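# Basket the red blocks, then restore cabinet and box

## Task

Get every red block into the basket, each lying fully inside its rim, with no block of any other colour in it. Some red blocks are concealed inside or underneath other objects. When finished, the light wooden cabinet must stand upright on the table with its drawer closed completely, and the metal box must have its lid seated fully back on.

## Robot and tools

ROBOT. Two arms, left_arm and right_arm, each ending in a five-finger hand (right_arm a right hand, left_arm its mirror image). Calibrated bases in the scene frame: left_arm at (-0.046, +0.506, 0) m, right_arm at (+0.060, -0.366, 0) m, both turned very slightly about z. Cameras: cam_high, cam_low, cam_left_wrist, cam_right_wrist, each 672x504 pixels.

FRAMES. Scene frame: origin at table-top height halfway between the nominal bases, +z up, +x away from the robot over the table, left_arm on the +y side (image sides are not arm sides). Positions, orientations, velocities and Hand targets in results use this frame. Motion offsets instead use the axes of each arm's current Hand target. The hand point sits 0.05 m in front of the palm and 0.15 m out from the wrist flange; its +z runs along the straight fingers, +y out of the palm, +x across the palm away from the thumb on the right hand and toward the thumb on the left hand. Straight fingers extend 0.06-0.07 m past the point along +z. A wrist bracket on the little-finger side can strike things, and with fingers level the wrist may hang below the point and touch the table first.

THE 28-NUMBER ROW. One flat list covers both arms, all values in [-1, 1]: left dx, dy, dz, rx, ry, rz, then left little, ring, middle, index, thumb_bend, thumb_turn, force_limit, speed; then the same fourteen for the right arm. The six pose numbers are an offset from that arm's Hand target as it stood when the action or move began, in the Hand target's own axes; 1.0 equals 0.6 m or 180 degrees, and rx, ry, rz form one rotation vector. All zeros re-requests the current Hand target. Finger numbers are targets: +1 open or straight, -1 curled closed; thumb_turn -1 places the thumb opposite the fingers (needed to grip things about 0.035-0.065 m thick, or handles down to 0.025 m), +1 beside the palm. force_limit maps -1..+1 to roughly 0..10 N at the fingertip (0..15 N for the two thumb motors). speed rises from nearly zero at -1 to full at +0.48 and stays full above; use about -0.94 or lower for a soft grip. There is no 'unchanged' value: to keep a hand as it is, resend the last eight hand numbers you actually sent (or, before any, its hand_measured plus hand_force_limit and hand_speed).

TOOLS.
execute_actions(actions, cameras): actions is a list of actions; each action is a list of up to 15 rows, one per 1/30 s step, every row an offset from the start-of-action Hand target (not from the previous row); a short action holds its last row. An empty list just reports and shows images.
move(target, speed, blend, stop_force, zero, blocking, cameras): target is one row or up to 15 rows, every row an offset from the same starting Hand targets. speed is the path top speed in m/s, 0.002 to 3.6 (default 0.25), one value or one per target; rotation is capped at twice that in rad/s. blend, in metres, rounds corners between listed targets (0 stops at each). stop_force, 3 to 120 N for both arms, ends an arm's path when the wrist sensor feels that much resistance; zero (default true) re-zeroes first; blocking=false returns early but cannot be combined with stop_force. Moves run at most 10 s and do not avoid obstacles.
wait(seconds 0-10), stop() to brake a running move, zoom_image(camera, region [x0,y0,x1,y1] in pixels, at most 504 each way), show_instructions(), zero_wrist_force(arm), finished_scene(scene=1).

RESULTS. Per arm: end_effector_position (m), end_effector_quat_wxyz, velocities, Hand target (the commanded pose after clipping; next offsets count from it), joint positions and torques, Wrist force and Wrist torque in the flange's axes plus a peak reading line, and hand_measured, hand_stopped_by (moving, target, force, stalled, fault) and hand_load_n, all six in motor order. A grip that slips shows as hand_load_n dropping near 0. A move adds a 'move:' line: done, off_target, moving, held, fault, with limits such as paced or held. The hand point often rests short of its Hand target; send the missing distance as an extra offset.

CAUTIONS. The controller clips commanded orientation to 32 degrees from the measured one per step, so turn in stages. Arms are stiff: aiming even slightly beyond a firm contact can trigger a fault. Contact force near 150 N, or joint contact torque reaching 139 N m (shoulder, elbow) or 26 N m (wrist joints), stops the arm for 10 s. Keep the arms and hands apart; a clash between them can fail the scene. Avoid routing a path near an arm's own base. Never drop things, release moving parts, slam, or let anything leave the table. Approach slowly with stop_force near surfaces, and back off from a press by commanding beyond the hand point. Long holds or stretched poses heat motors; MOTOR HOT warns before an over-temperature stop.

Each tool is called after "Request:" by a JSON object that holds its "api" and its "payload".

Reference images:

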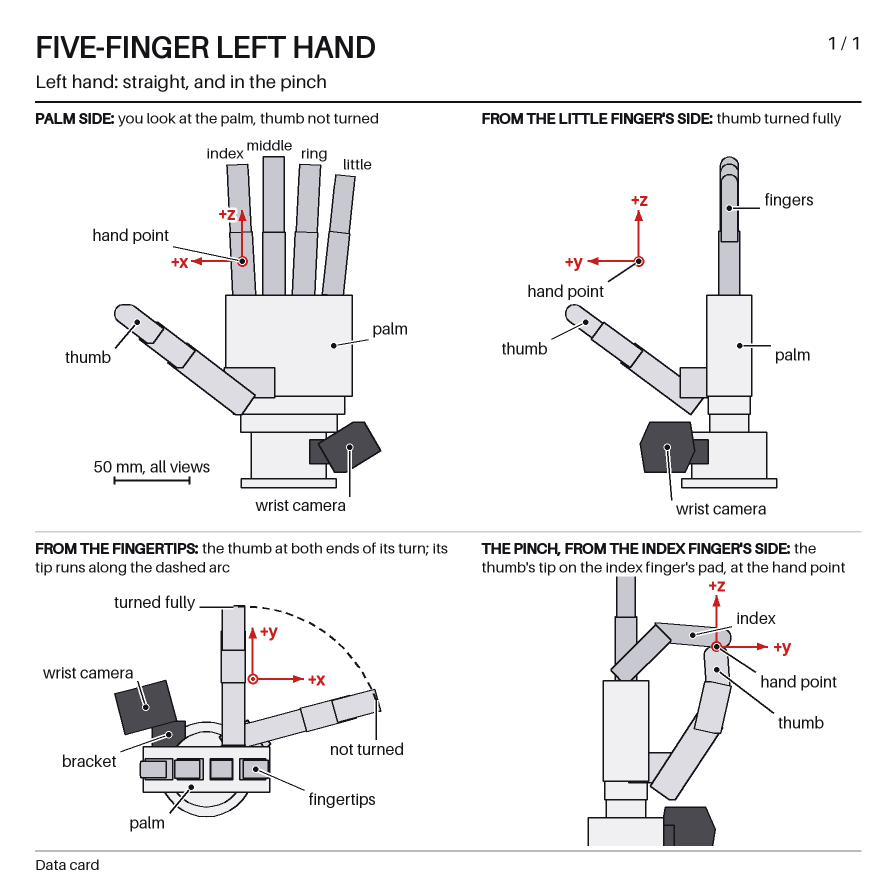

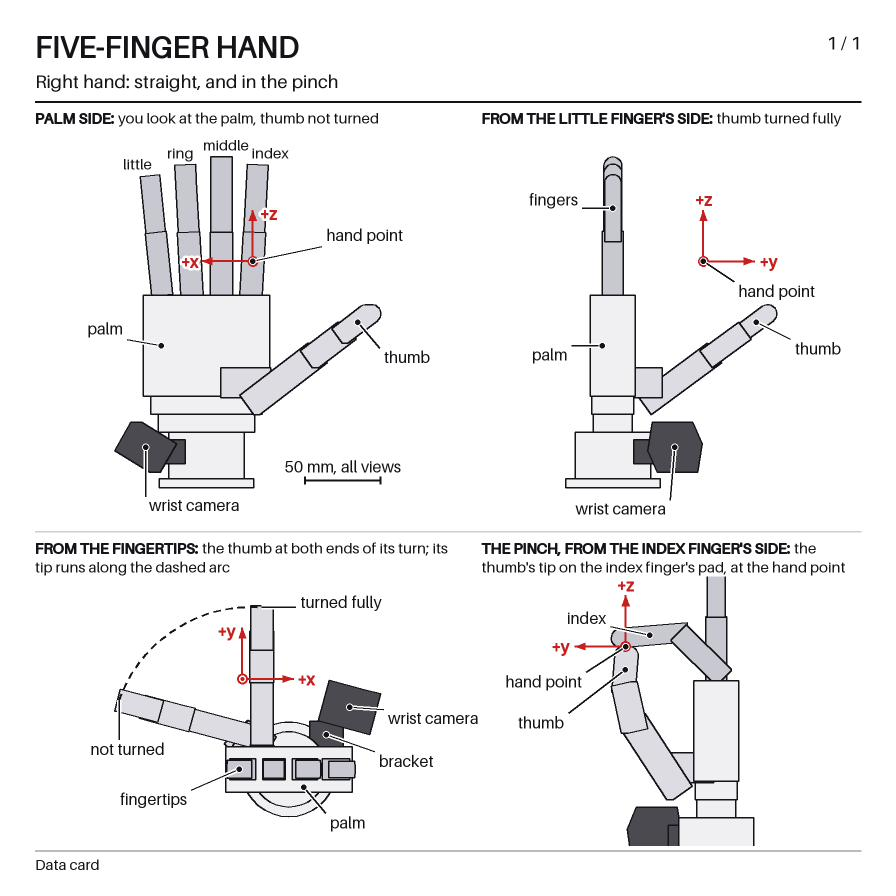

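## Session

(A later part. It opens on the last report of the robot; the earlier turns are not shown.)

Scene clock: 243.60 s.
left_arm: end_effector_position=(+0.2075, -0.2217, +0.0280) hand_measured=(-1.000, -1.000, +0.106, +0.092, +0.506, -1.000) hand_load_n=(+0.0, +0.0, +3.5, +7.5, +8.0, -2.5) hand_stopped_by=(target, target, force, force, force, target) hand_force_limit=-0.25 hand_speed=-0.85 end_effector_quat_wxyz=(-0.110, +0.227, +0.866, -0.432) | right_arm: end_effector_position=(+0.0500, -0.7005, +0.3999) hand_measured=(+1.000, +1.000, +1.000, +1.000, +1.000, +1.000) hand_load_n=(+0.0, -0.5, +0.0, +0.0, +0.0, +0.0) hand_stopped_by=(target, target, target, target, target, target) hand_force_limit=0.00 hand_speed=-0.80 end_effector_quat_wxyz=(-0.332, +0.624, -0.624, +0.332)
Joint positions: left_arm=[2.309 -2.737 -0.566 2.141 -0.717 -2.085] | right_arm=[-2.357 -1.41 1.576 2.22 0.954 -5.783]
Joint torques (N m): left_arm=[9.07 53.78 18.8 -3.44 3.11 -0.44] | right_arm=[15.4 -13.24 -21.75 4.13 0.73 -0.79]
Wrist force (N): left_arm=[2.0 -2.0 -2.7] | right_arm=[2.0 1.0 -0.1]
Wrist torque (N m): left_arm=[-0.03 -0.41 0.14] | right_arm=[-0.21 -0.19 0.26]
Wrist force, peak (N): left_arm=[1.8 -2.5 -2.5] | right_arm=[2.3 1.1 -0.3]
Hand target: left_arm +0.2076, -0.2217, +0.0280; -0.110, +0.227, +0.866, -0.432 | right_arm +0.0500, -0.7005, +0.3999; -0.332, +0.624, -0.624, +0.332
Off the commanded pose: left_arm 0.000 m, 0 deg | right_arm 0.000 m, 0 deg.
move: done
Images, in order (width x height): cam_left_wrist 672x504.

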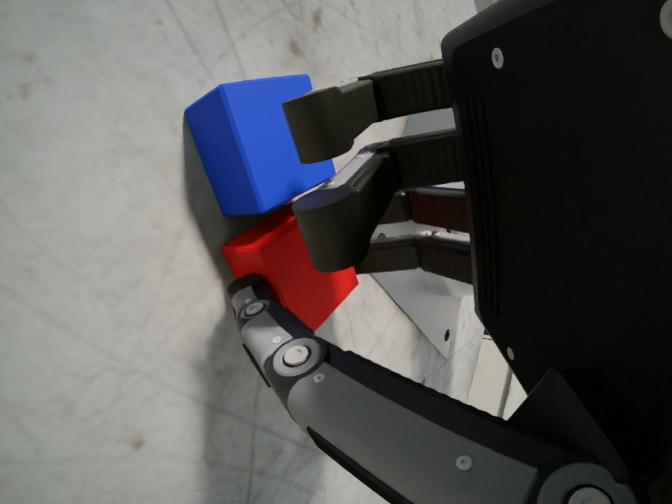

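Request:
{"api": "move", "payload": {"target": [[0,-0.0799,-0.0602,0,0,0,-1,-1,-0.3,-0.3,0.1,-1,-0.25,-0.85, 0,0,0,0,0,0,1,1,1,1,1,1,0,-0.8],[0.2102,0.4247,-0.9017,0,-0.1287,-0.097,-1,-1,-0.3,-0.3,0.1,-1,-0.25,-0.85, 0,0,0,0,0,0,1,1,1,1,1,1,0,-0.8]], "speed": [0.08,0.25], "blend": [0.02,0], "cameras": ["cam_high","cam_left_wrist"]}}

Request:
{"api": "zoom_image", "payload": {"camera": "cam_high", "region": [400, 170, 530, 290]}}

Scene clock: 250.27 s.
left_arm: end_effector_position=(+0.3827, +0.3509, +0.1502) hand_measured=(-1.000, -1.000, +0.106, +0.092, +0.506, -1.000) hand_load_n=(+0.0, +0.0, +3.5, +7.0, +8.5, -2.0) hand_stopped_by=(target, target, force, force, force, target) hand_force_limit=-0.25 hand_speed=-0.85 end_effector_quat_wxyz=(+0.002, +0.003, +0.895, -0.447) | right_arm: end_effector_position=(+0.0500, -0.7005, +0.3999) hand_measured=(+1.000, +1.000, +1.000, +1.000, +1.000, +1.000) hand_load_n=(+0.0, +0.0, +0.0, +0.0, +0.0, -0.5) hand_stopped_by=(target, target, target, target, target, target) hand_force_limit=0.00 hand_speed=-0.80 end_effector_quat_wxyz=(-0.332, +0.624, -0.624, +0.332)
Joint positions: left_arm=[3.461 -2.083 -1.661 1.784 -0.706 -1.07] | right_arm=[-2.357 -1.41 1.576 2.22 0.954 -5.783]
Joint torques (N m): left_arm=[9.56 41.83 3.99 -4.2 3.86 1.45] | right_arm=[15.59 -13.74 -21.39 4.13 0.88 -0.66]
Wrist force (N): left_arm=[1.4 -0.4 -1.5] | right_arm=[2.2 1.3 -0.3]
Wrist torque (N m): left_arm=[0.01 -0.33 0.11] | right_arm=[-0.15 -0.22 0.27]
Wrist force, peak (N): left_arm=[1.9 -2.2 -2.9] | right_arm=[2.2 1.4 -0.2]
Hand target: left_arm +0.3827, +0.3509, +0.1502; +0.002, +0.003, +0.895, -0.447 | right_arm +0.0500, -0.7005, +0.3999; -0.332, +0.624, -0.624, +0.332
Off the commanded pose: left_arm 0.000 m, 0 deg | right_arm 0.000 m, 0 deg.
move: done
Images, in order (width x height): cam_high 672x504, cam_left_wrist 672x504.

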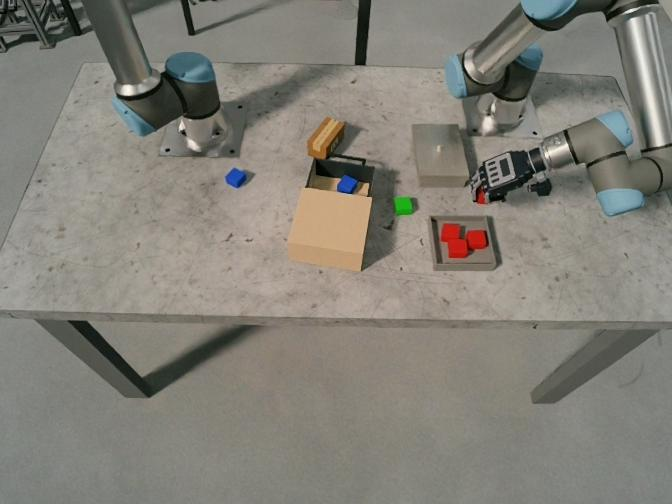

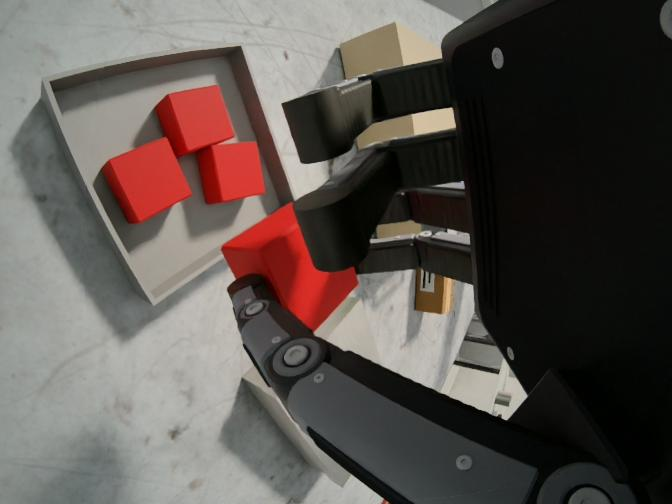

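Scaled by 3.877 from the camera's 672x504 image, which has a finer 960x720 frame.

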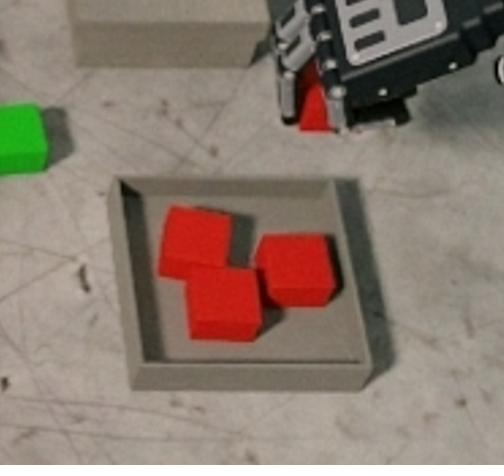

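Request:
{"api": "move", "payload": {"target": [0.0028,0.1135,0.0855,0,0,0,-1,-1,-0.3,-0.3,0.1,-1,-0.25,-0.85, 0,0,0,0,0,0,1,1,1,1,1,1,0,-0.8], "speed": 0.12, "cameras": ["cam_high","cam_left_wrist"]}}

Request:
{"api": "zoom_image", "payload": {"camera": "cam_left_wrist", "region": [60, 80, 400, 420]}}

Request:
{"api": "zoom_image", "payload": {"camera": "cam_high", "region": [400, 170, 530, 290]}}

Scene clock: 252.03 s.
left_arm: end_effector_position=(+0.3814, +0.3508, +0.0650) hand_measured=(-1.000, -1.000, +0.106, +0.092, +0.506, -1.000) hand_load_n=(+0.0, +0.0, +4.0, +7.0, +9.0, -2.0) hand_stopped_by=(target, target, force, force, force, target) hand_force_limit=-0.25 hand_speed=-0.85 end_effector_quat_wxyz=(+0.002, +0.003, +0.895, -0.447) | right_arm: end_effector_position=(+0.0500, -0.7005, +0.3999) hand_measured=(+1.000, +1.000, +1.000, +1.000, +1.000, +1.000) hand_load_n=(+0.0, +0.0, +0.0, +0.0, +0.0, +0.0) hand_stopped_by=(target, target, target, target, target, target) hand_force_limit=0.00 hand_speed=-0.80 end_effector_quat_wxyz=(-0.332, +0.624, -0.624, +0.332)
Joint positions: left_arm=[3.462 -2.21 -1.72 1.969 -0.706 -1.069] | right_arm=[-2.357 -1.41 1.576 2.22 0.954 -5.783]
Joint torques (N m): left_arm=[-2.92 30.83 22.66 -1.78 0.48 -2.92] | right_arm=[15.48 -13.69 -21.74 4.11 0.89 -0.75]
Wrist force (N): left_arm=[1.5 -0.1 -2.0] | right_arm=[2.0 1.0 -0.3]
Wrist torque (N m): left_arm=[0.08 -0.35 -0.04] | right_arm=[-0.19 -0.18 0.24]
Wrist force, peak (N): left_arm=[1.5 -1.4 -2.2] | right_arm=[2.4 1.3 0.1]
Hand target: left_arm +0.3815, +0.3508, +0.0650; +0.002, +0.003, +0.895, -0.447 | right_arm +0.0500, -0.7005, +0.3999; -0.332, +0.624, -0.624, +0.332
Off the commanded pose: left_arm 0.000 m, 0 deg | right_arm 0.000 m, 0 deg.
move: done
Images, in order (width x height): cam_high 672x504, cam_left_wrist 672x504.

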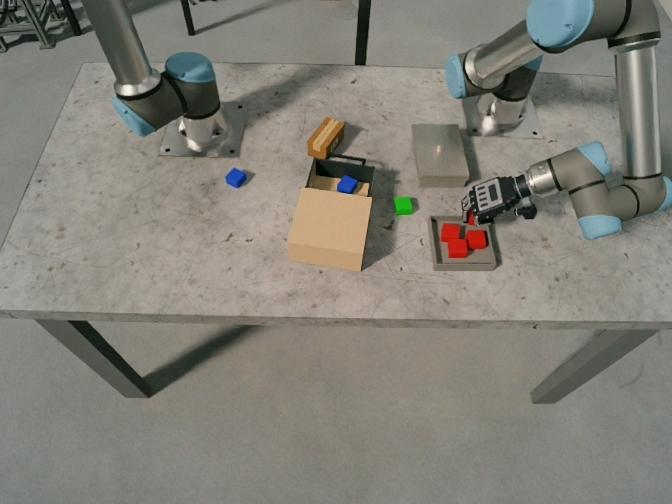

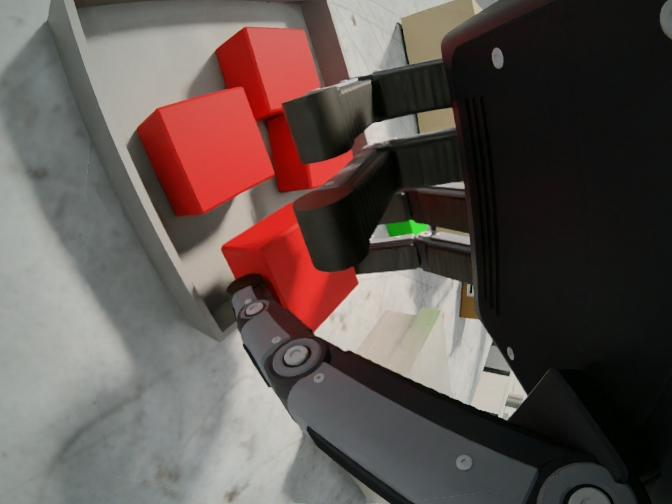

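Scaled by 1.482 from the camera's 672x504 image, which has a finer 960x720 frame.

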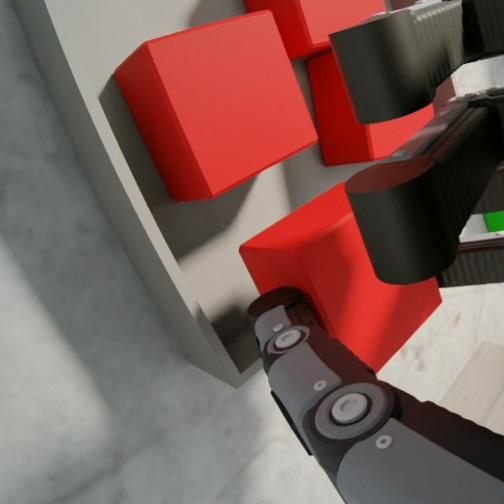

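Scaled by 3.877 from the camera's 672x504 image, which has a finer 960x720 frame.

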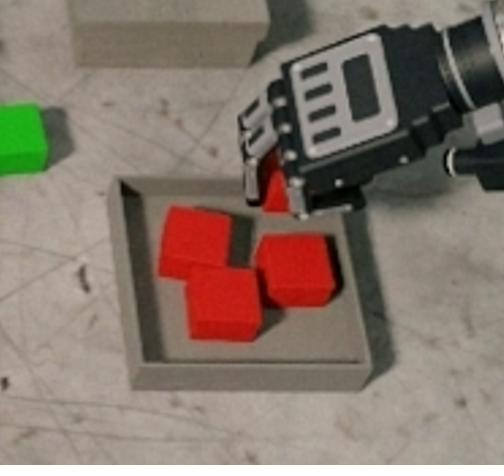

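Request:
{"api": "move", "payload": {"target": [0,0.0106,0.008,0,0,0,-1,-1,-0.3,-0.3,0.1,-1,-0.25,-0.85, 0,0,0,0,0,0,1,1,1,1,1,1,0,-0.8], "speed": 0.02, "stop_force": 3, "cameras": ["cam_high"]}}

Scene clock: 253.87 s.
left_arm: end_effector_position=(+0.3815, +0.3508, +0.0570) hand_measured=(-1.000, -1.000, +0.106, +0.092, +0.506, -1.000) hand_load_n=(+0.0, +0.0, +4.0, +7.0, +9.0, -2.0) hand_stopped_by=(target, target, force, force, force, target) hand_force_limit=-0.25 hand_speed=-0.85 end_effector_quat_wxyz=(+0.002, +0.003, +0.895, -0.447) | right_arm: end_effector_position=(+0.0500, -0.7005, +0.3999) hand_measured=(+1.000, +1.000, +1.000, +1.000, +1.000, +1.000) hand_load_n=(+0.0, +0.0, +0.0, +0.0, +0.0, +0.0) hand_stopped_by=(target, target, target, target, target, target) hand_force_limit=0.00 hand_speed=-0.80 end_effector_quat_wxyz=(-0.332, +0.624, -0.624, +0.332)
Joint positions: left_arm=[3.462 -2.223 -1.722 1.986 -0.706 -1.069] | right_arm=[-2.357 -1.41 1.576 2.22 0.954 -5.783]
Joint torques (N m): left_arm=[-8.29 44.57 16.58 -4.59 3.83 -2.83] | right_arm=[15.29 -13.11 -21.48 4.14 0.9 -0.53]
Wrist force (N): left_arm=[1.5 -0.2 -1.7] | right_arm=[2.1 1.1 -0.2]
Wrist torque (N m): left_arm=[0.05 -0.36 0.01] | right_arm=[-0.18 -0.21 0.26]
Wrist force, peak (N): left_arm=[1.7 -0.4 -1.9] | right_arm=[2.3 1.5 -0.1]
Hand target: left_arm +0.3816, +0.3508, +0.0570; +0.002, +0.003, +0.895, -0.447 | right_arm +0.0500, -0.7005, +0.3999; -0.332, +0.624, -0.624, +0.332
Off the commanded pose: left_arm 0.000 m, 0 deg | right_arm 0.000 m, 0 deg.
move: done
Images, in order (width x height): cam_high 672x504.

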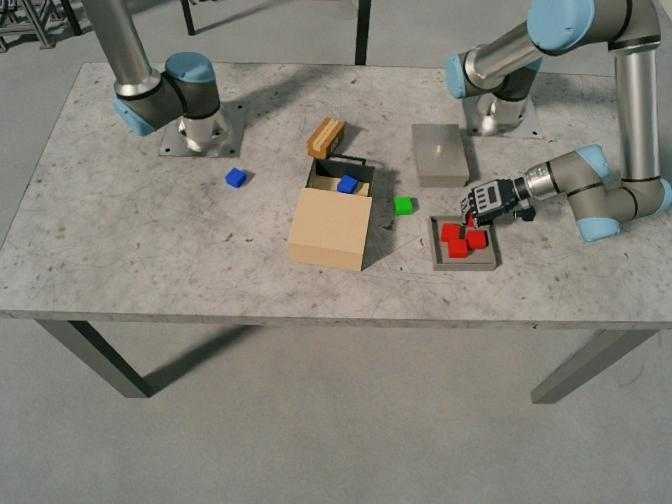

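Request:
{"api": "move", "payload": {"target": [-0.0733,0.003,0.0022,0,0,0,-1,-1,-0.3,-0.3,0.1,-1,-0.25,-0.85, 0,0,0,0,0,0,1,1,1,1,1,1,0,-0.8], "speed": 0.05, "stop_force": 8, "cameras": ["cam_high","cam_left_wrist"]}}

Request:
{"api": "zoom_image", "payload": {"camera": "cam_high", "region": [400, 170, 530, 290]}}

Scene clock: 261.40 s.
left_arm: end_effector_position=(+0.4255, +0.3506, +0.0550) hand_measured=(-1.000, -1.000, +0.106, +0.092, +0.506, -1.000) hand_load_n=(+0.5, +0.0, +3.5, +7.0, +8.5, -1.5) hand_stopped_by=(target, target, force, force, force, target) hand_force_limit=-0.25 hand_speed=-0.85 end_effector_quat_wxyz=(+0.002, +0.003, +0.895, -0.447) | right_arm: end_effector_position=(+0.0500, -0.7005, +0.3999) hand_measured=(+1.000, +1.000, +1.000, +1.000, +1.000, +1.000) hand_load_n=(+0.0, +0.0, +0.0, +0.0, +0.0, +0.0) hand_stopped_by=(target, target, target, target, target, target) hand_force_limit=0.00 hand_speed=-0.80 end_effector_quat_wxyz=(-0.332, +0.624, -0.624, +0.332)
Joint positions: left_arm=[3.434 -2.302 -1.566 1.939 -0.696 -1.11] | right_arm=[-2.357 -1.41 1.576 2.22 0.954 -5.783]
Joint torques (N m): left_arm=[9.78 47.77 14.16 -1.13 -1.73 2.64] | right_arm=[15.43 -13.42 -21.64 4.16 0.8 -0.61]
Wrist force (N): left_arm=[1.1 -0.5 -1.3] | right_arm=[2.1 1.1 -0.3]
Wrist torque (N m): left_arm=[-0.01 -0.29 0.08] | right_arm=[-0.18 -0.21 0.26]
Wrist force, peak (N): left_arm=[1.8 -0.3 -2.1] | right_arm=[2.5 1.3 0.1]
Hand target: left_arm +0.4255, +0.3507, +0.0550; +0.002, +0.003, +0.895, -0.447 | right_arm +0.0500, -0.7005, +0.3999; -0.332, +0.624, -0.624, +0.332
Off the commanded pose: left_arm 0.000 m, 0 deg | right_arm 0.000 m, 0 deg.
move: done
Images, in order (width x height): cam_high 672x504, cam_left_wrist 672x504.

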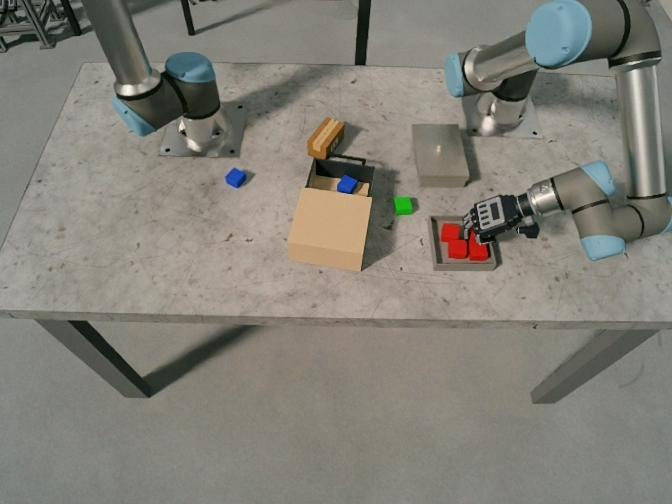

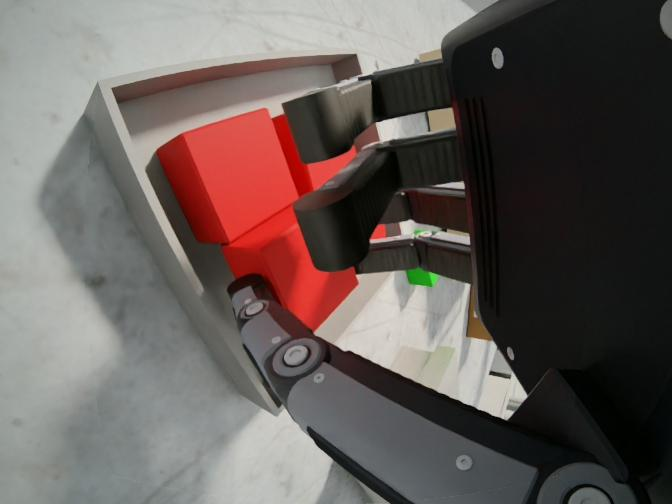

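Scaled by 3.877 from the camera's 672x504 image, which has a finer 960x720 frame.

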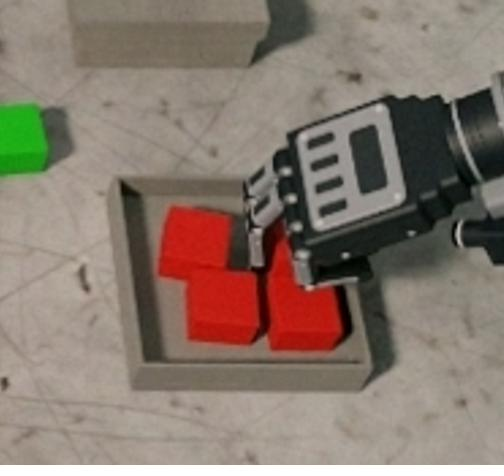

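Request:
{"api": "move", "payload": {"target": [[0,-0.0599,-0.0452,0,0,0,-1,-1,-0.3,-0.3,0.1,-1,-0.25,-0.85, 0,0,0,0,0,0,1,1,1,1,1,1,0,-0.8],[0.0192,-0.067,-0.0357,0,-0.3995,-0.301,-1,-1,-0.3,-0.3,0.1,-1,-0.25,-0.85, 0,0,0,0,0,0,1,1,1,1,1,1,0,-0.8]], "speed": [0.1,0.45], "blend": [0.01,0], "cameras": ["cam_high","cam_left_wrist"]}}

Request:
{"api": "zoom_image", "payload": {"camera": "cam_high", "region": [400, 170, 530, 290]}}

Scene clock: 265.03 s.
left_arm: end_effector_position=(+0.4138, +0.3437, +0.0999) hand_measured=(-1.000, -1.000, +0.106, +0.092, +0.506, -1.000) hand_load_n=(+0.0, +0.0, +3.5, +7.0, +9.0, -2.0) hand_stopped_by=(target, target, force, force, force, target) hand_force_limit=-0.25 hand_speed=-0.85 end_effector_quat_wxyz=(-0.316, +0.631, -0.633, +0.318) | right_arm: end_effector_position=(+0.0500, -0.7005, +0.3999) hand_measured=(+1.000, +1.000, +1.000, +1.000, +1.000, +1.000) hand_load_n=(+0.0, +0.0, +0.0, +0.0, +0.0, +0.0) hand_stopped_by=(target, target, target, target, target, target) hand_force_limit=0.00 hand_speed=-0.80 end_effector_quat_wxyz=(-0.332, +0.624, -0.624, +0.332)
Joint positions: left_arm=[3.157 -1.622 -2.083 3.065 -1.56 -3.136] | right_arm=[-2.357 -1.41 1.576 2.22 0.954 -5.783]
Joint torques (N m): left_arm=[-5.75 26.18 6.39 1.31 -2.82 -2.94] | right_arm=[14.85 -13.96 -21.04 4.13 0.81 -0.61]
Wrist force (N): left_arm=[1.0 -0.4 -1.4] | right_arm=[2.1 1.2 -0.2]
Wrist torque (N m): left_arm=[-0.02 -0.27 -0.03] | right_arm=[-0.17 -0.21 0.26]
Wrist force, peak (N): left_arm=[1.7 0.0 -2.1] | right_arm=[2.4 1.2 -0.5]
Hand target: left_arm +0.4137, +0.3437, +0.1000; -0.316, +0.631, -0.633, +0.318 | right_arm +0.0500, -0.7005, +0.3999; -0.332, +0.624, -0.624, +0.332
Off the commanded pose: left_arm 0.000 m, 0 deg | right_arm 0.000 m, 0 deg.
move: done
Images, in order (width x height): cam_high 672x504, cam_left_wrist 672x504.

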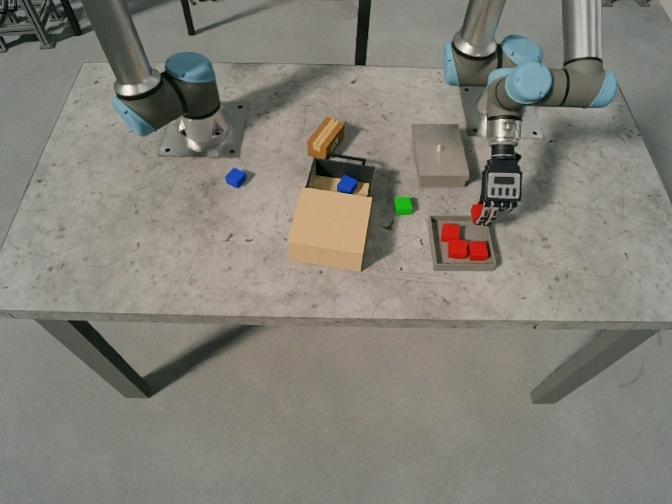

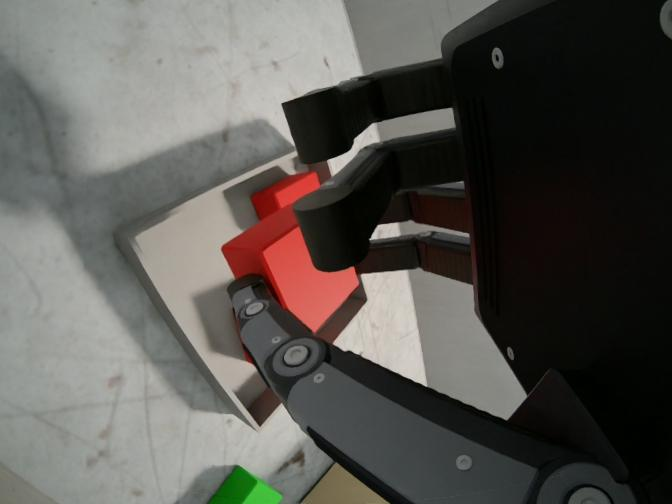

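Scaled by 3.877 from the camera's 672x504 image, which has a finer 960x720 frame.

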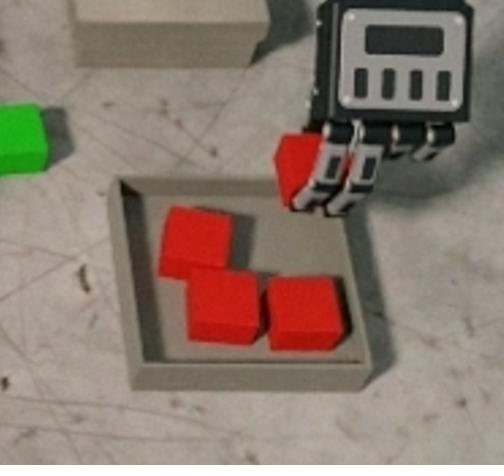

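Request:
{"api": "move", "payload": {"target": [[0,0.0639,0.0481,0,0,0,-1,-1,-0.3,-0.3,0.1,-1,-0.25,-0.85, 0,0,0,0,0,0,1,1,1,1,1,1,0,-0.8],[0,0.0865,0.0652,0,0,0,-1,-1,-0.3,-0.3,0.1,-1,-0.25,-0.85, 0,0,0,0,0,0,1,1,1,1,1,1,0,-0.8]], "speed": [0.08,0.02], "stop_force": 4, "cameras": ["cam_high","cam_left_wrist"]}}

Request:
{"api": "zoom_image", "payload": {"camera": "cam_high", "region": [400, 170, 530, 290]}}

Scene clock: 268.00 s.
left_arm: end_effector_position=(+0.4141, +0.3436, +0.0369) hand_measured=(-1.000, -1.000, +0.106, +0.092, +0.506, -1.000) hand_load_n=(+0.0, +0.0, +3.5, +6.0, +8.0, -1.5) hand_stopped_by=(target, target, force, force, force, target) hand_force_limit=-0.25 hand_speed=-0.85 end_effector_quat_wxyz=(-0.316, +0.631, -0.633, +0.318) | right_arm: end_effector_position=(+0.0500, -0.7005, +0.3999) hand_measured=(+1.000, +1.000, +1.000, +1.000, +1.000, +1.000) hand_load_n=(+0.0, -0.5, -0.5, +0.0, +0.0, +0.0) hand_stopped_by=(target, target, target, target, target, target) hand_force_limit=0.00 hand_speed=-0.80 end_effector_quat_wxyz=(-0.332, +0.624, -0.624, +0.332)
Joint positions: left_arm=[3.156 -1.729 -2.163 3.253 -1.561 -3.136] | right_arm=[-2.357 -1.41 1.576 2.22 0.954 -5.783]
Joint torques (N m): left_arm=[-4.28 25.31 24.92 1.51 -2.86 -1.19] | right_arm=[15.54 -13.79 -21.23 4.09 0.86 -0.47]
Wrist force (N): left_arm=[1.1 -0.2 -1.3] | right_arm=[2.1 1.1 -0.3]
Wrist torque (N m): left_arm=[0.02 -0.29 0.01] | right_arm=[-0.17 -0.20 0.26]
Wrist force, peak (N): left_arm=[2.7 -6.0 -4.3] | right_arm=[2.3 1.5 0.0]
Hand target: left_arm +0.4141, +0.3436, +0.0369; -0.316, +0.631, -0.633, +0.318 (not the last commanded pose) | right_arm +0.0500, -0.7005, +0.3999; -0.332, +0.624, -0.624, +0.332
Off the commanded pose: left_arm 0.002 m, 0 deg | right_arm 0.000 m, 0 deg.
move: contact (left_arm); path passed 1 of 2 targets
Images, in order (width x height): cam_high 672x504, cam_left_wrist 672x504.

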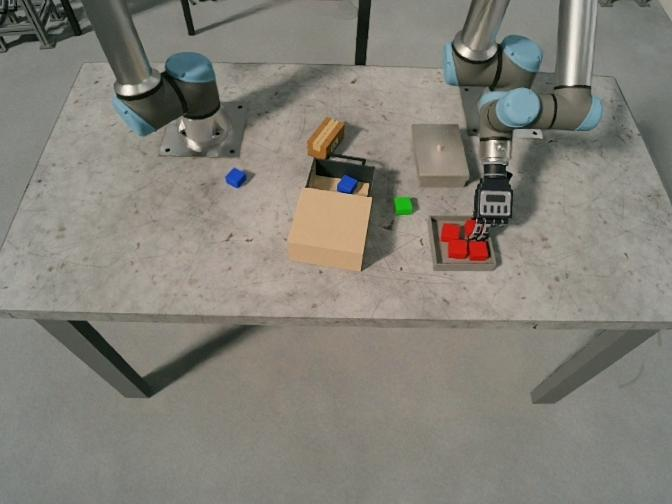

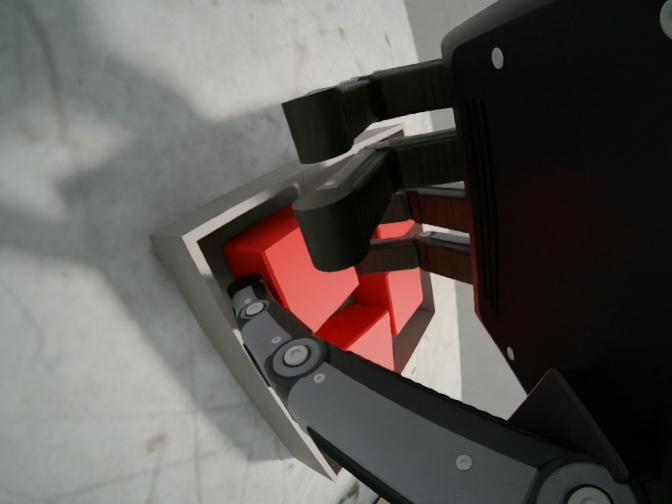

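Scaled by 3.877 from the camera's 672x504 image, which has a finer 960x720 frame.

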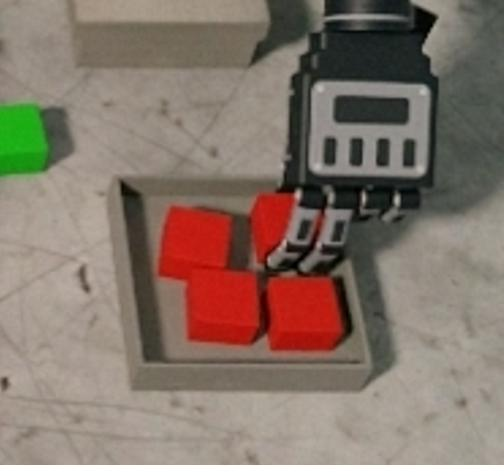

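Request:
{"api": "move", "payload": {"target": [0,0,0,0,0,0,-1,-1,0.19,0.19,0.54,-1,-0.25,-0.6, 0,0,0,0,0,0,1,1,1,1,1,1,0,-0.8], "speed": 0.1}}

Request:
{"api": "move", "payload": {"target": [0,-0.1332,-0.1003,0,0,0,-1,-1,0.19,0.19,0.54,-1,-0.25,-0.6, 0,0,0,0,0,0,1,1,1,1,1,1,0,-0.8], "speed": 0.12, "cameras": ["cam_high"]}}

Request:
{"api": "zoom_image", "payload": {"camera": "cam_high", "region": [400, 170, 530, 290]}}

Request:
{"api": "zoom_image", "payload": {"camera": "cam_high", "region": [280, 100, 400, 220]}}

Scene clock: 268.80 s.
left_arm: end_effector_position=(+0.4141, +0.3436, +0.0369) hand_measured=(-1.000, -1.000, +0.190, +0.190, +0.540, -1.000) hand_load_n=(+0.5, +0.0, +0.0, +0.0, -0.5, +0.0) hand_stopped_by=(target, target, target, target, target, target) hand_force_limit=-0.25 hand_speed=-0.60 end_effector_quat_wxyz=(-0.316, +0.631, -0.633, +0.318) | right_arm: end_effector_position=(+0.0500, -0.7005, +0.3999) hand_measured=(+1.000, +1.000, +1.000, +1.000, +1.000, +1.000) hand_load_n=(+0.0, +0.0, +0.0, +0.0, +0.0, -0.5) hand_stopped_by=(target, target, target, target, target, target) hand_force_limit=0.00 hand_speed=-0.80 end_effector_quat_wxyz=(-0.332, +0.624, -0.624, +0.332)
Joint positions: left_arm=[3.156 -1.729 -2.163 3.253 -1.561 -3.136] | right_arm=[-2.357 -1.41 1.576 2.22 0.954 -5.783]
Joint torques (N m): left_arm=[-0.64 27.6 23.75 0.86 -2.66 0.31] | right_arm=[15.12 -13.6 -20.8 4.17 0.91 -0.55]
Wrist force (N): left_arm=[1.3 -0.9 -1.3] | right_arm=[1.9 1.1 -0.4]
Wrist torque (N m): left_arm=[-0.01 -0.32 0.03] | right_arm=[-0.17 -0.18 0.25]
Wrist force, peak (N): left_arm=[1.6 -0.9 -1.7] | right_arm=[2.4 1.1 -0.1]
Hand target: left_arm +0.4141, +0.3436, +0.0369; -0.316, +0.631, -0.633, +0.318 | right_arm +0.0500, -0.7005, +0.3999; -0.332, +0.624, -0.624, +0.332
Off the commanded pose: left_arm 0.000 m, 0 deg | right_arm 0.000 m, 0 deg.
move: done

Scene clock: 270.10 s.
left_arm: end_effector_position=(+0.4136, +0.3437, +0.1369) hand_measured=(-1.000, -1.000, +0.190, +0.190, +0.540, -1.000) hand_load_n=(+0.0, +0.0, +0.0, +0.0, +0.0, +0.0) hand_stopped_by=(target, target, target, target, target, target) hand_force_limit=-0.25 hand_speed=-0.60 end_effector_quat_wxyz=(-0.316, +0.631, -0.633, +0.318) | right_arm: end_effector_position=(+0.0500, -0.7005, +0.3999) hand_measured=(+1.000, +1.000, +1.000, +1.000, +1.000, +1.000) hand_load_n=(+0.0, +0.0, +0.0, +0.0, +0.0, -0.5) hand_stopped_by=(target, target, target, target, target, target) hand_force_limit=0.00 hand_speed=-0.80 end_effector_quat_wxyz=(-0.332, +0.624, -0.624, +0.332)
Joint positions: left_arm=[3.157 -1.573 -2.025 2.959 -1.561 -3.136] | right_arm=[-2.357 -1.41 1.576 2.22 0.954 -5.783]
Joint torques (N m): left_arm=[8.32 14.89 15.21 -1.72 2.52 2.37] | right_arm=[15.66 -14.01 -20.42 4.07 0.8 -0.55]
Wrist force (N): left_arm=[1.5 -0.6 -1.9] | right_arm=[1.9 1.2 -0.1]
Wrist torque (N m): left_arm=[0.02 -0.34 0.02] | right_arm=[-0.17 -0.18 0.25]
Wrist force, peak (N): left_arm=[1.4 -1.9 -2.8] | right_arm=[2.1 1.7 -0.2]
Hand target: left_arm +0.4135, +0.3437, +0.1369; -0.316, +0.631, -0.633, +0.318 | right_arm +0.0500, -0.7005, +0.3999; -0.332, +0.624, -0.624, +0.332
Off the commanded pose: left_arm 0.000 m, 0 deg | right_arm 0.000 m, 0 deg.
move: done
Images, in order (width x height): cam_high 672x504.

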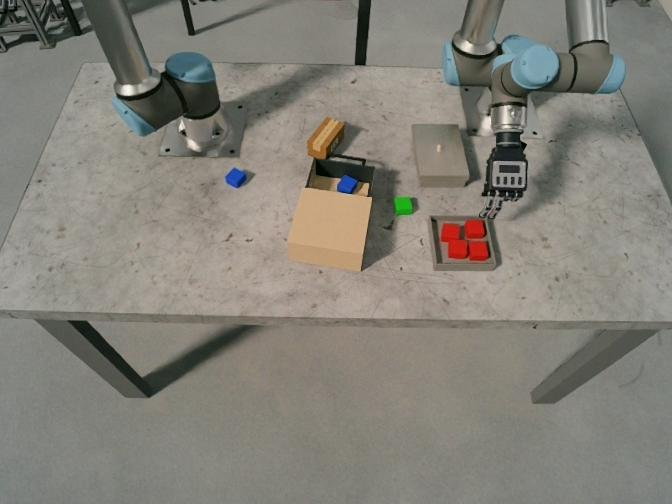

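Scaled by 3.877 from the camera's 672x504 image, which has a finer 960x720 frame.

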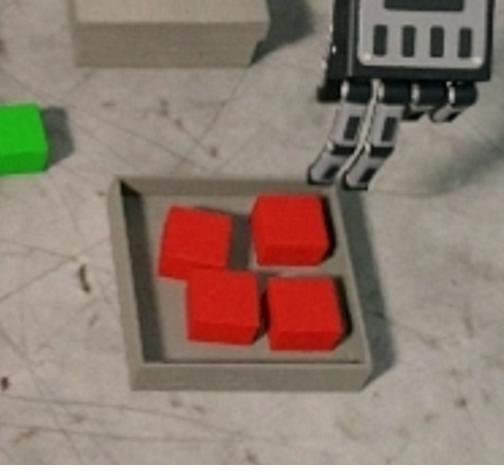

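Scaled by 4.200 from the camera's 672x504 image, which has a finer 960x720 frame.

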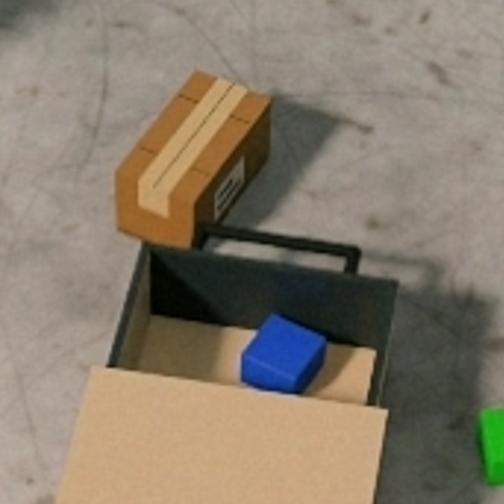

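Request:
{"api": "move", "payload": {"target": [0.5332,0.2314,-0.288,0.0167,0.0431,0.0324,-1,-1,0.25,0.25,0.6,-1,0,-0.3, 0,0,0,0,0,0,1,1,1,1,1,1,0,-0.8], "speed": 0.25, "cameras": ["cam_high","cam_left_wrist"]}}

Request:
{"api": "zoom_image", "payload": {"camera": "cam_high", "region": [280, 100, 400, 220]}}

Scene clock: 275.70 s.
left_arm: end_effector_position=(+0.1910, +0.0246, +0.1292) hand_measured=(-1.000, -1.000, +0.250, +0.250, +0.600, -1.000) hand_load_n=(+0.0, +0.0, +0.0, +0.0, +0.0, +0.0) hand_stopped_by=(target, target, target, target, target, target) hand_force_limit=0.00 hand_speed=-0.30 end_effector_quat_wxyz=(+0.305, -0.567, +0.675, -0.360) | right_arm: end_effector_position=(+0.0500, -0.7005, +0.3999) hand_measured=(+1.000, +1.000, +1.000, +1.000, +1.000, +1.000) hand_load_n=(+0.0, +0.0, +0.0, +0.0, -0.5, -0.5) hand_stopped_by=(target, target, target, target, target, target) hand_force_limit=0.00 hand_speed=-0.80 end_effector_quat_wxyz=(-0.332, +0.624, -0.624, +0.332)
Joint positions: left_arm=[2.058 -1.887 -1.735 2.79 -2.295 -3.766] | right_arm=[-2.357 -1.41 1.576 2.22 0.954 -5.783]
Joint torques (N m): left_arm=[-8.28 18.62 26.93 -1.63 -0.38 -0.53] | right_arm=[14.35 -14.22 -20.54 4.01 0.75 -0.54]
Wrist force (N): left_arm=[1.7 -0.3 -1.7] | right_arm=[2.0 1.3 -0.2]
Wrist torque (N m): left_arm=[0.06 -0.37 0.00] | right_arm=[-0.15 -0.19 0.26]
Wrist force, peak (N): left_arm=[3.3 0.3 -2.2] | right_arm=[2.5 1.1 -0.1]
Hand target: left_arm +0.1910, +0.0245, +0.1292; +0.305, -0.567, +0.675, -0.360 | right_arm +0.0500, -0.7005, +0.3999; -0.332, +0.624, -0.624, +0.332
Off the commanded pose: left_arm 0.000 m, 0 deg | right_arm 0.000 m, 0 deg.
move: done
Images, in order (width x height): cam_high 672x504, cam_left_wrist 672x504.

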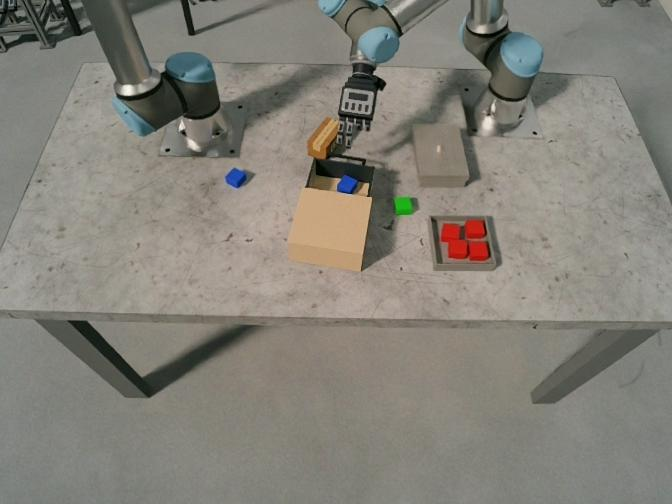

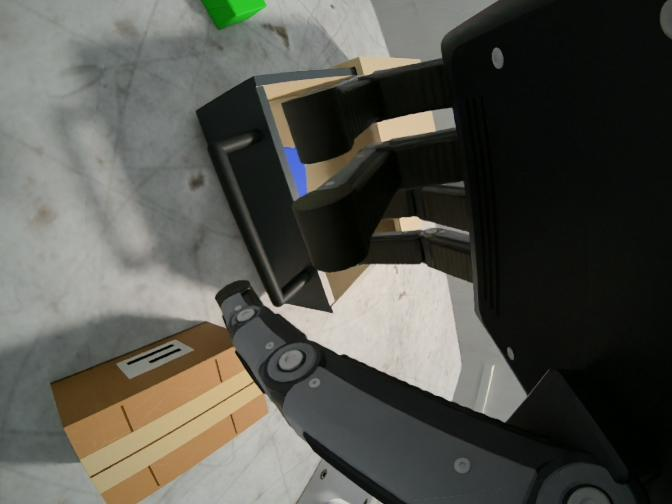

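Scaled by 4.200 from the camera's 672x504 image, which has a finer 960x720 frame.

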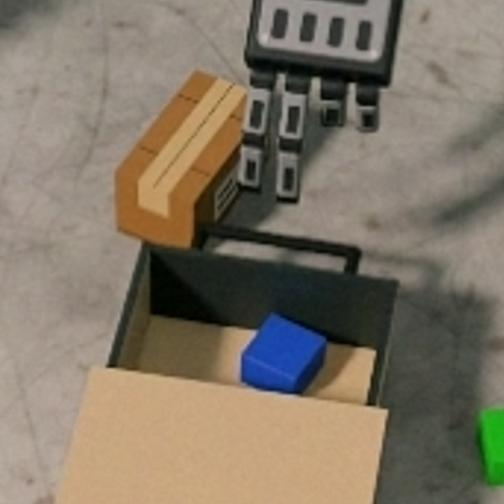

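Request:
{"api": "move", "payload": {"target": [[0,0.0497,0.0456,0,0,0,-1,-1,0.25,0.25,0.6,-1,0,-0.3, 0,0,0,0,0,0,1,1,1,1,1,1,0,-0.8],[0,0.0881,0.0715,0,0,0,-1,-1,0.25,0.25,0.6,-1,0,-0.3, 0,0,0,0,0,0,1,1,1,1,1,1,0,-0.8]], "speed": [0.08,0.025], "stop_force": 4, "cameras": ["cam_high","cam_left_wrist"]}}

Request:
{"api": "zoom_image", "payload": {"camera": "cam_high", "region": [300, 120, 400, 200]}}

Scene clock: 279.43 s.
left_arm: end_effector_position=(+0.1973, +0.0237, +0.0614) hand_measured=(-1.000, -1.000, +0.250, +0.250, +0.600, -1.000) hand_load_n=(+0.0, +0.0, +0.0, +0.0, +0.0, +0.0) hand_stopped_by=(target, target, target, target, target, target) hand_force_limit=0.00 hand_speed=-0.30 end_effector_quat_wxyz=(+0.305, -0.567, +0.675, -0.360) | right_arm: end_effector_position=(+0.0500, -0.7005, +0.3999) hand_measured=(+1.000, +1.000, +1.000, +1.000, +1.000, +1.000) hand_load_n=(+0.0, +0.0, +0.0, +0.0, +0.0, +0.0) hand_stopped_by=(target, target, target, target, target, target) hand_force_limit=0.00 hand_speed=-0.80 end_effector_quat_wxyz=(-0.332, +0.624, -0.624, +0.332)
Joint positions: left_arm=[2.071 -1.976 -1.808 2.96 -2.286 -3.754] | right_arm=[-2.357 -1.41 1.576 2.22 0.954 -5.783]
Joint torques (N m): left_arm=[9.91 38.62 25.53 -2.81 1.92 2.3] | right_arm=[14.99 -14.05 -21.29 4.05 0.82 -0.44]
Wrist force (N): left_arm=[1.1 -0.2 -1.8] | right_arm=[2.0 1.4 -0.1]
Wrist torque (N m): left_arm=[0.09 -0.30 -0.04] | right_arm=[-0.14 -0.19 0.26]
Wrist force, peak (N): left_arm=[1.9 -0.9 -2.5] | right_arm=[2.3 1.5 -0.1]
Hand target: left_arm +0.1973, +0.0237, +0.0614; +0.305, -0.567, +0.675, -0.360 | right_arm +0.0500, -0.7005, +0.3999; -0.332, +0.624, -0.624, +0.332
Off the commanded pose: left_arm 0.000 m, 0 deg | right_arm 0.000 m, 0 deg.
move: done
Images, in order (width x height): cam_high 672x504, cam_left_wrist 672x504.

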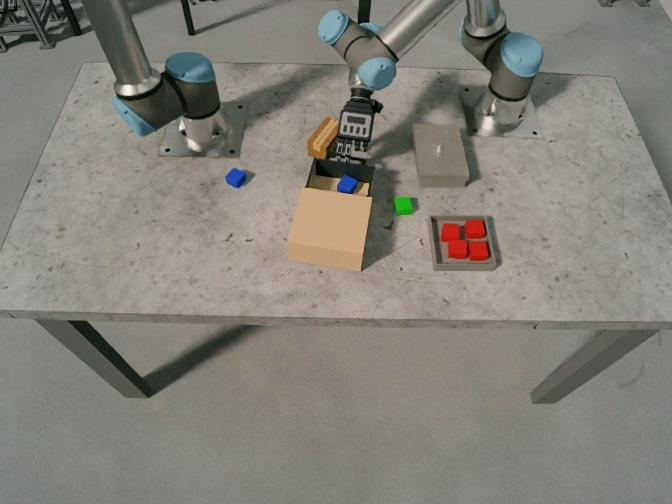

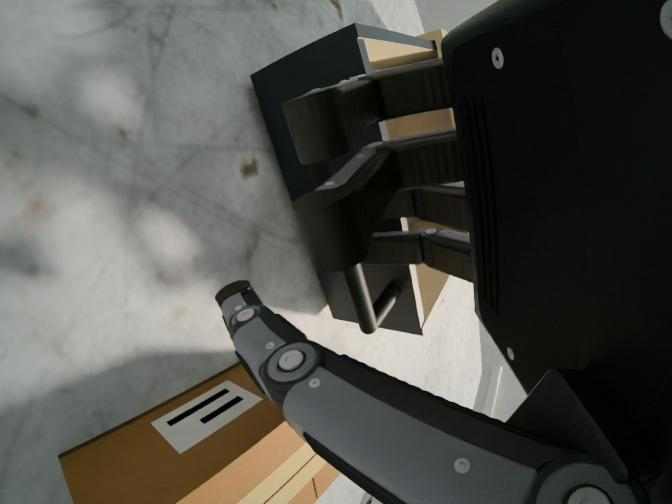

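Scaled by 5.040 from the camera's 672x504 image, which has a finer 960x720 frame.

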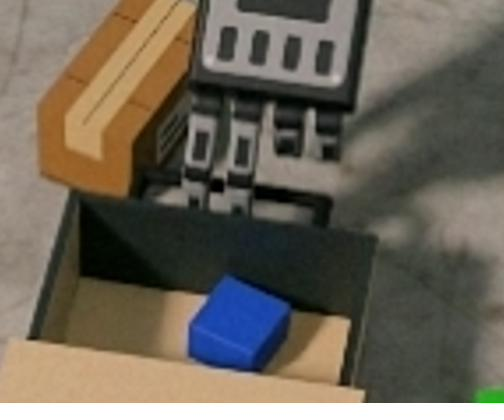

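Request:
{"api": "move", "payload": {"target": [0,-0.1165,0.1727,0,0,0,-1,-1,0.25,0.25,0.6,-1,0,-0.3, 0,0,0,0,0,0,1,1,1,1,1,1,0,-0.8], "speed": 0.07, "stop_force": 12, "cameras": ["cam_high","cam_left_wrist"]}}

Request:
{"api": "zoom_image", "payload": {"camera": "cam_high", "region": [270, 130, 400, 290]}}

Scene clock: 282.33 s.
left_arm: end_effector_position=(+0.3205, +0.0022, +0.0622) hand_measured=(-1.000, -1.000, +0.250, +0.250, +0.600, -1.000) hand_load_n=(+0.5, +0.0, +0.0, +0.0, +0.0, +0.0) hand_stopped_by=(target, target, target, target, target, target) hand_force_limit=0.00 hand_speed=-0.30 end_effector_quat_wxyz=(+0.305, -0.567, +0.675, -0.360) | right_arm: end_effector_position=(+0.0500, -0.7005, +0.3999) hand_measured=(+1.000, +1.000, +1.000, +1.000, +1.000, +1.000) hand_load_n=(+0.0, +0.0, +0.0, +0.0, +0.0, +0.0) hand_stopped_by=(target, target, target, target, target, target) hand_force_limit=0.00 hand_speed=-0.80 end_effector_quat_wxyz=(-0.332, +0.624, -0.624, +0.332)
Joint positions: left_arm=[2.276 -2.068 -1.639 2.989 -2.138 -3.575] | right_arm=[-2.357 -1.41 1.576 2.22 0.954 -5.783]
Joint torques (N m): left_arm=[-8.62 43.86 6.13 0.98 -3.5 -3.03] | right_arm=[15.26 -14.38 -20.2 4.01 0.99 -0.39]
Wrist force (N): left_arm=[1.6 -0.7 -1.4] | right_arm=[2.1 1.2 -0.2]
Wrist torque (N m): left_arm=[-0.01 -0.36 0.07] | right_arm=[-0.17 -0.20 0.26]
Wrist force, peak (N): left_arm=[1.8 2.2 -6.9] | right_arm=[2.4 1.3 -0.2]
Hand target: left_arm +0.3205, +0.0022, +0.0622; +0.305, -0.567, +0.675, -0.360 | right_arm +0.0500, -0.7005, +0.3999; -0.332, +0.624, -0.624, +0.332
Off the commanded pose: left_arm 0.000 m, 0 deg | right_arm 0.000 m, 0 deg.
move: done
Images, in order (width x height): cam_high 672x504, cam_left_wrist 672x504.

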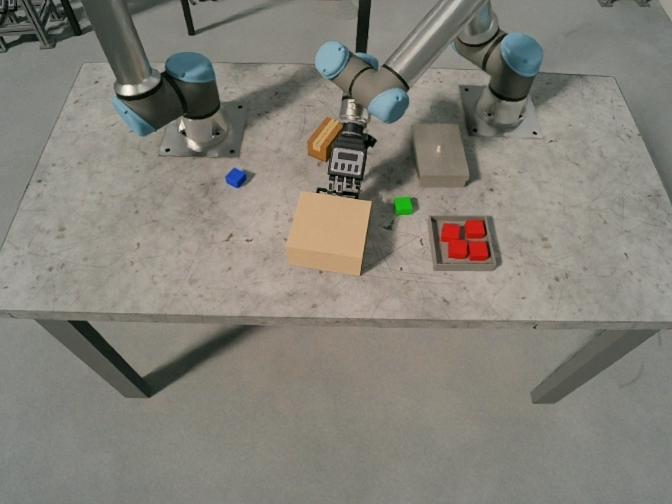

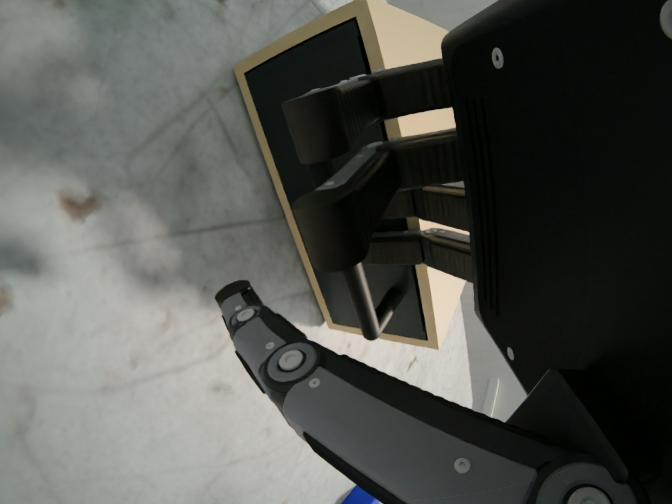

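Scaled by 3.150 from the camera's 672x504 image, which has a finer 960x720 frame.

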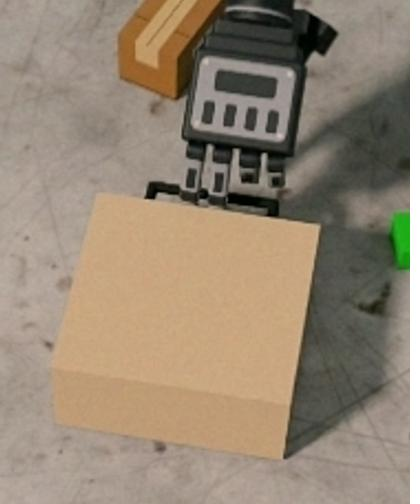

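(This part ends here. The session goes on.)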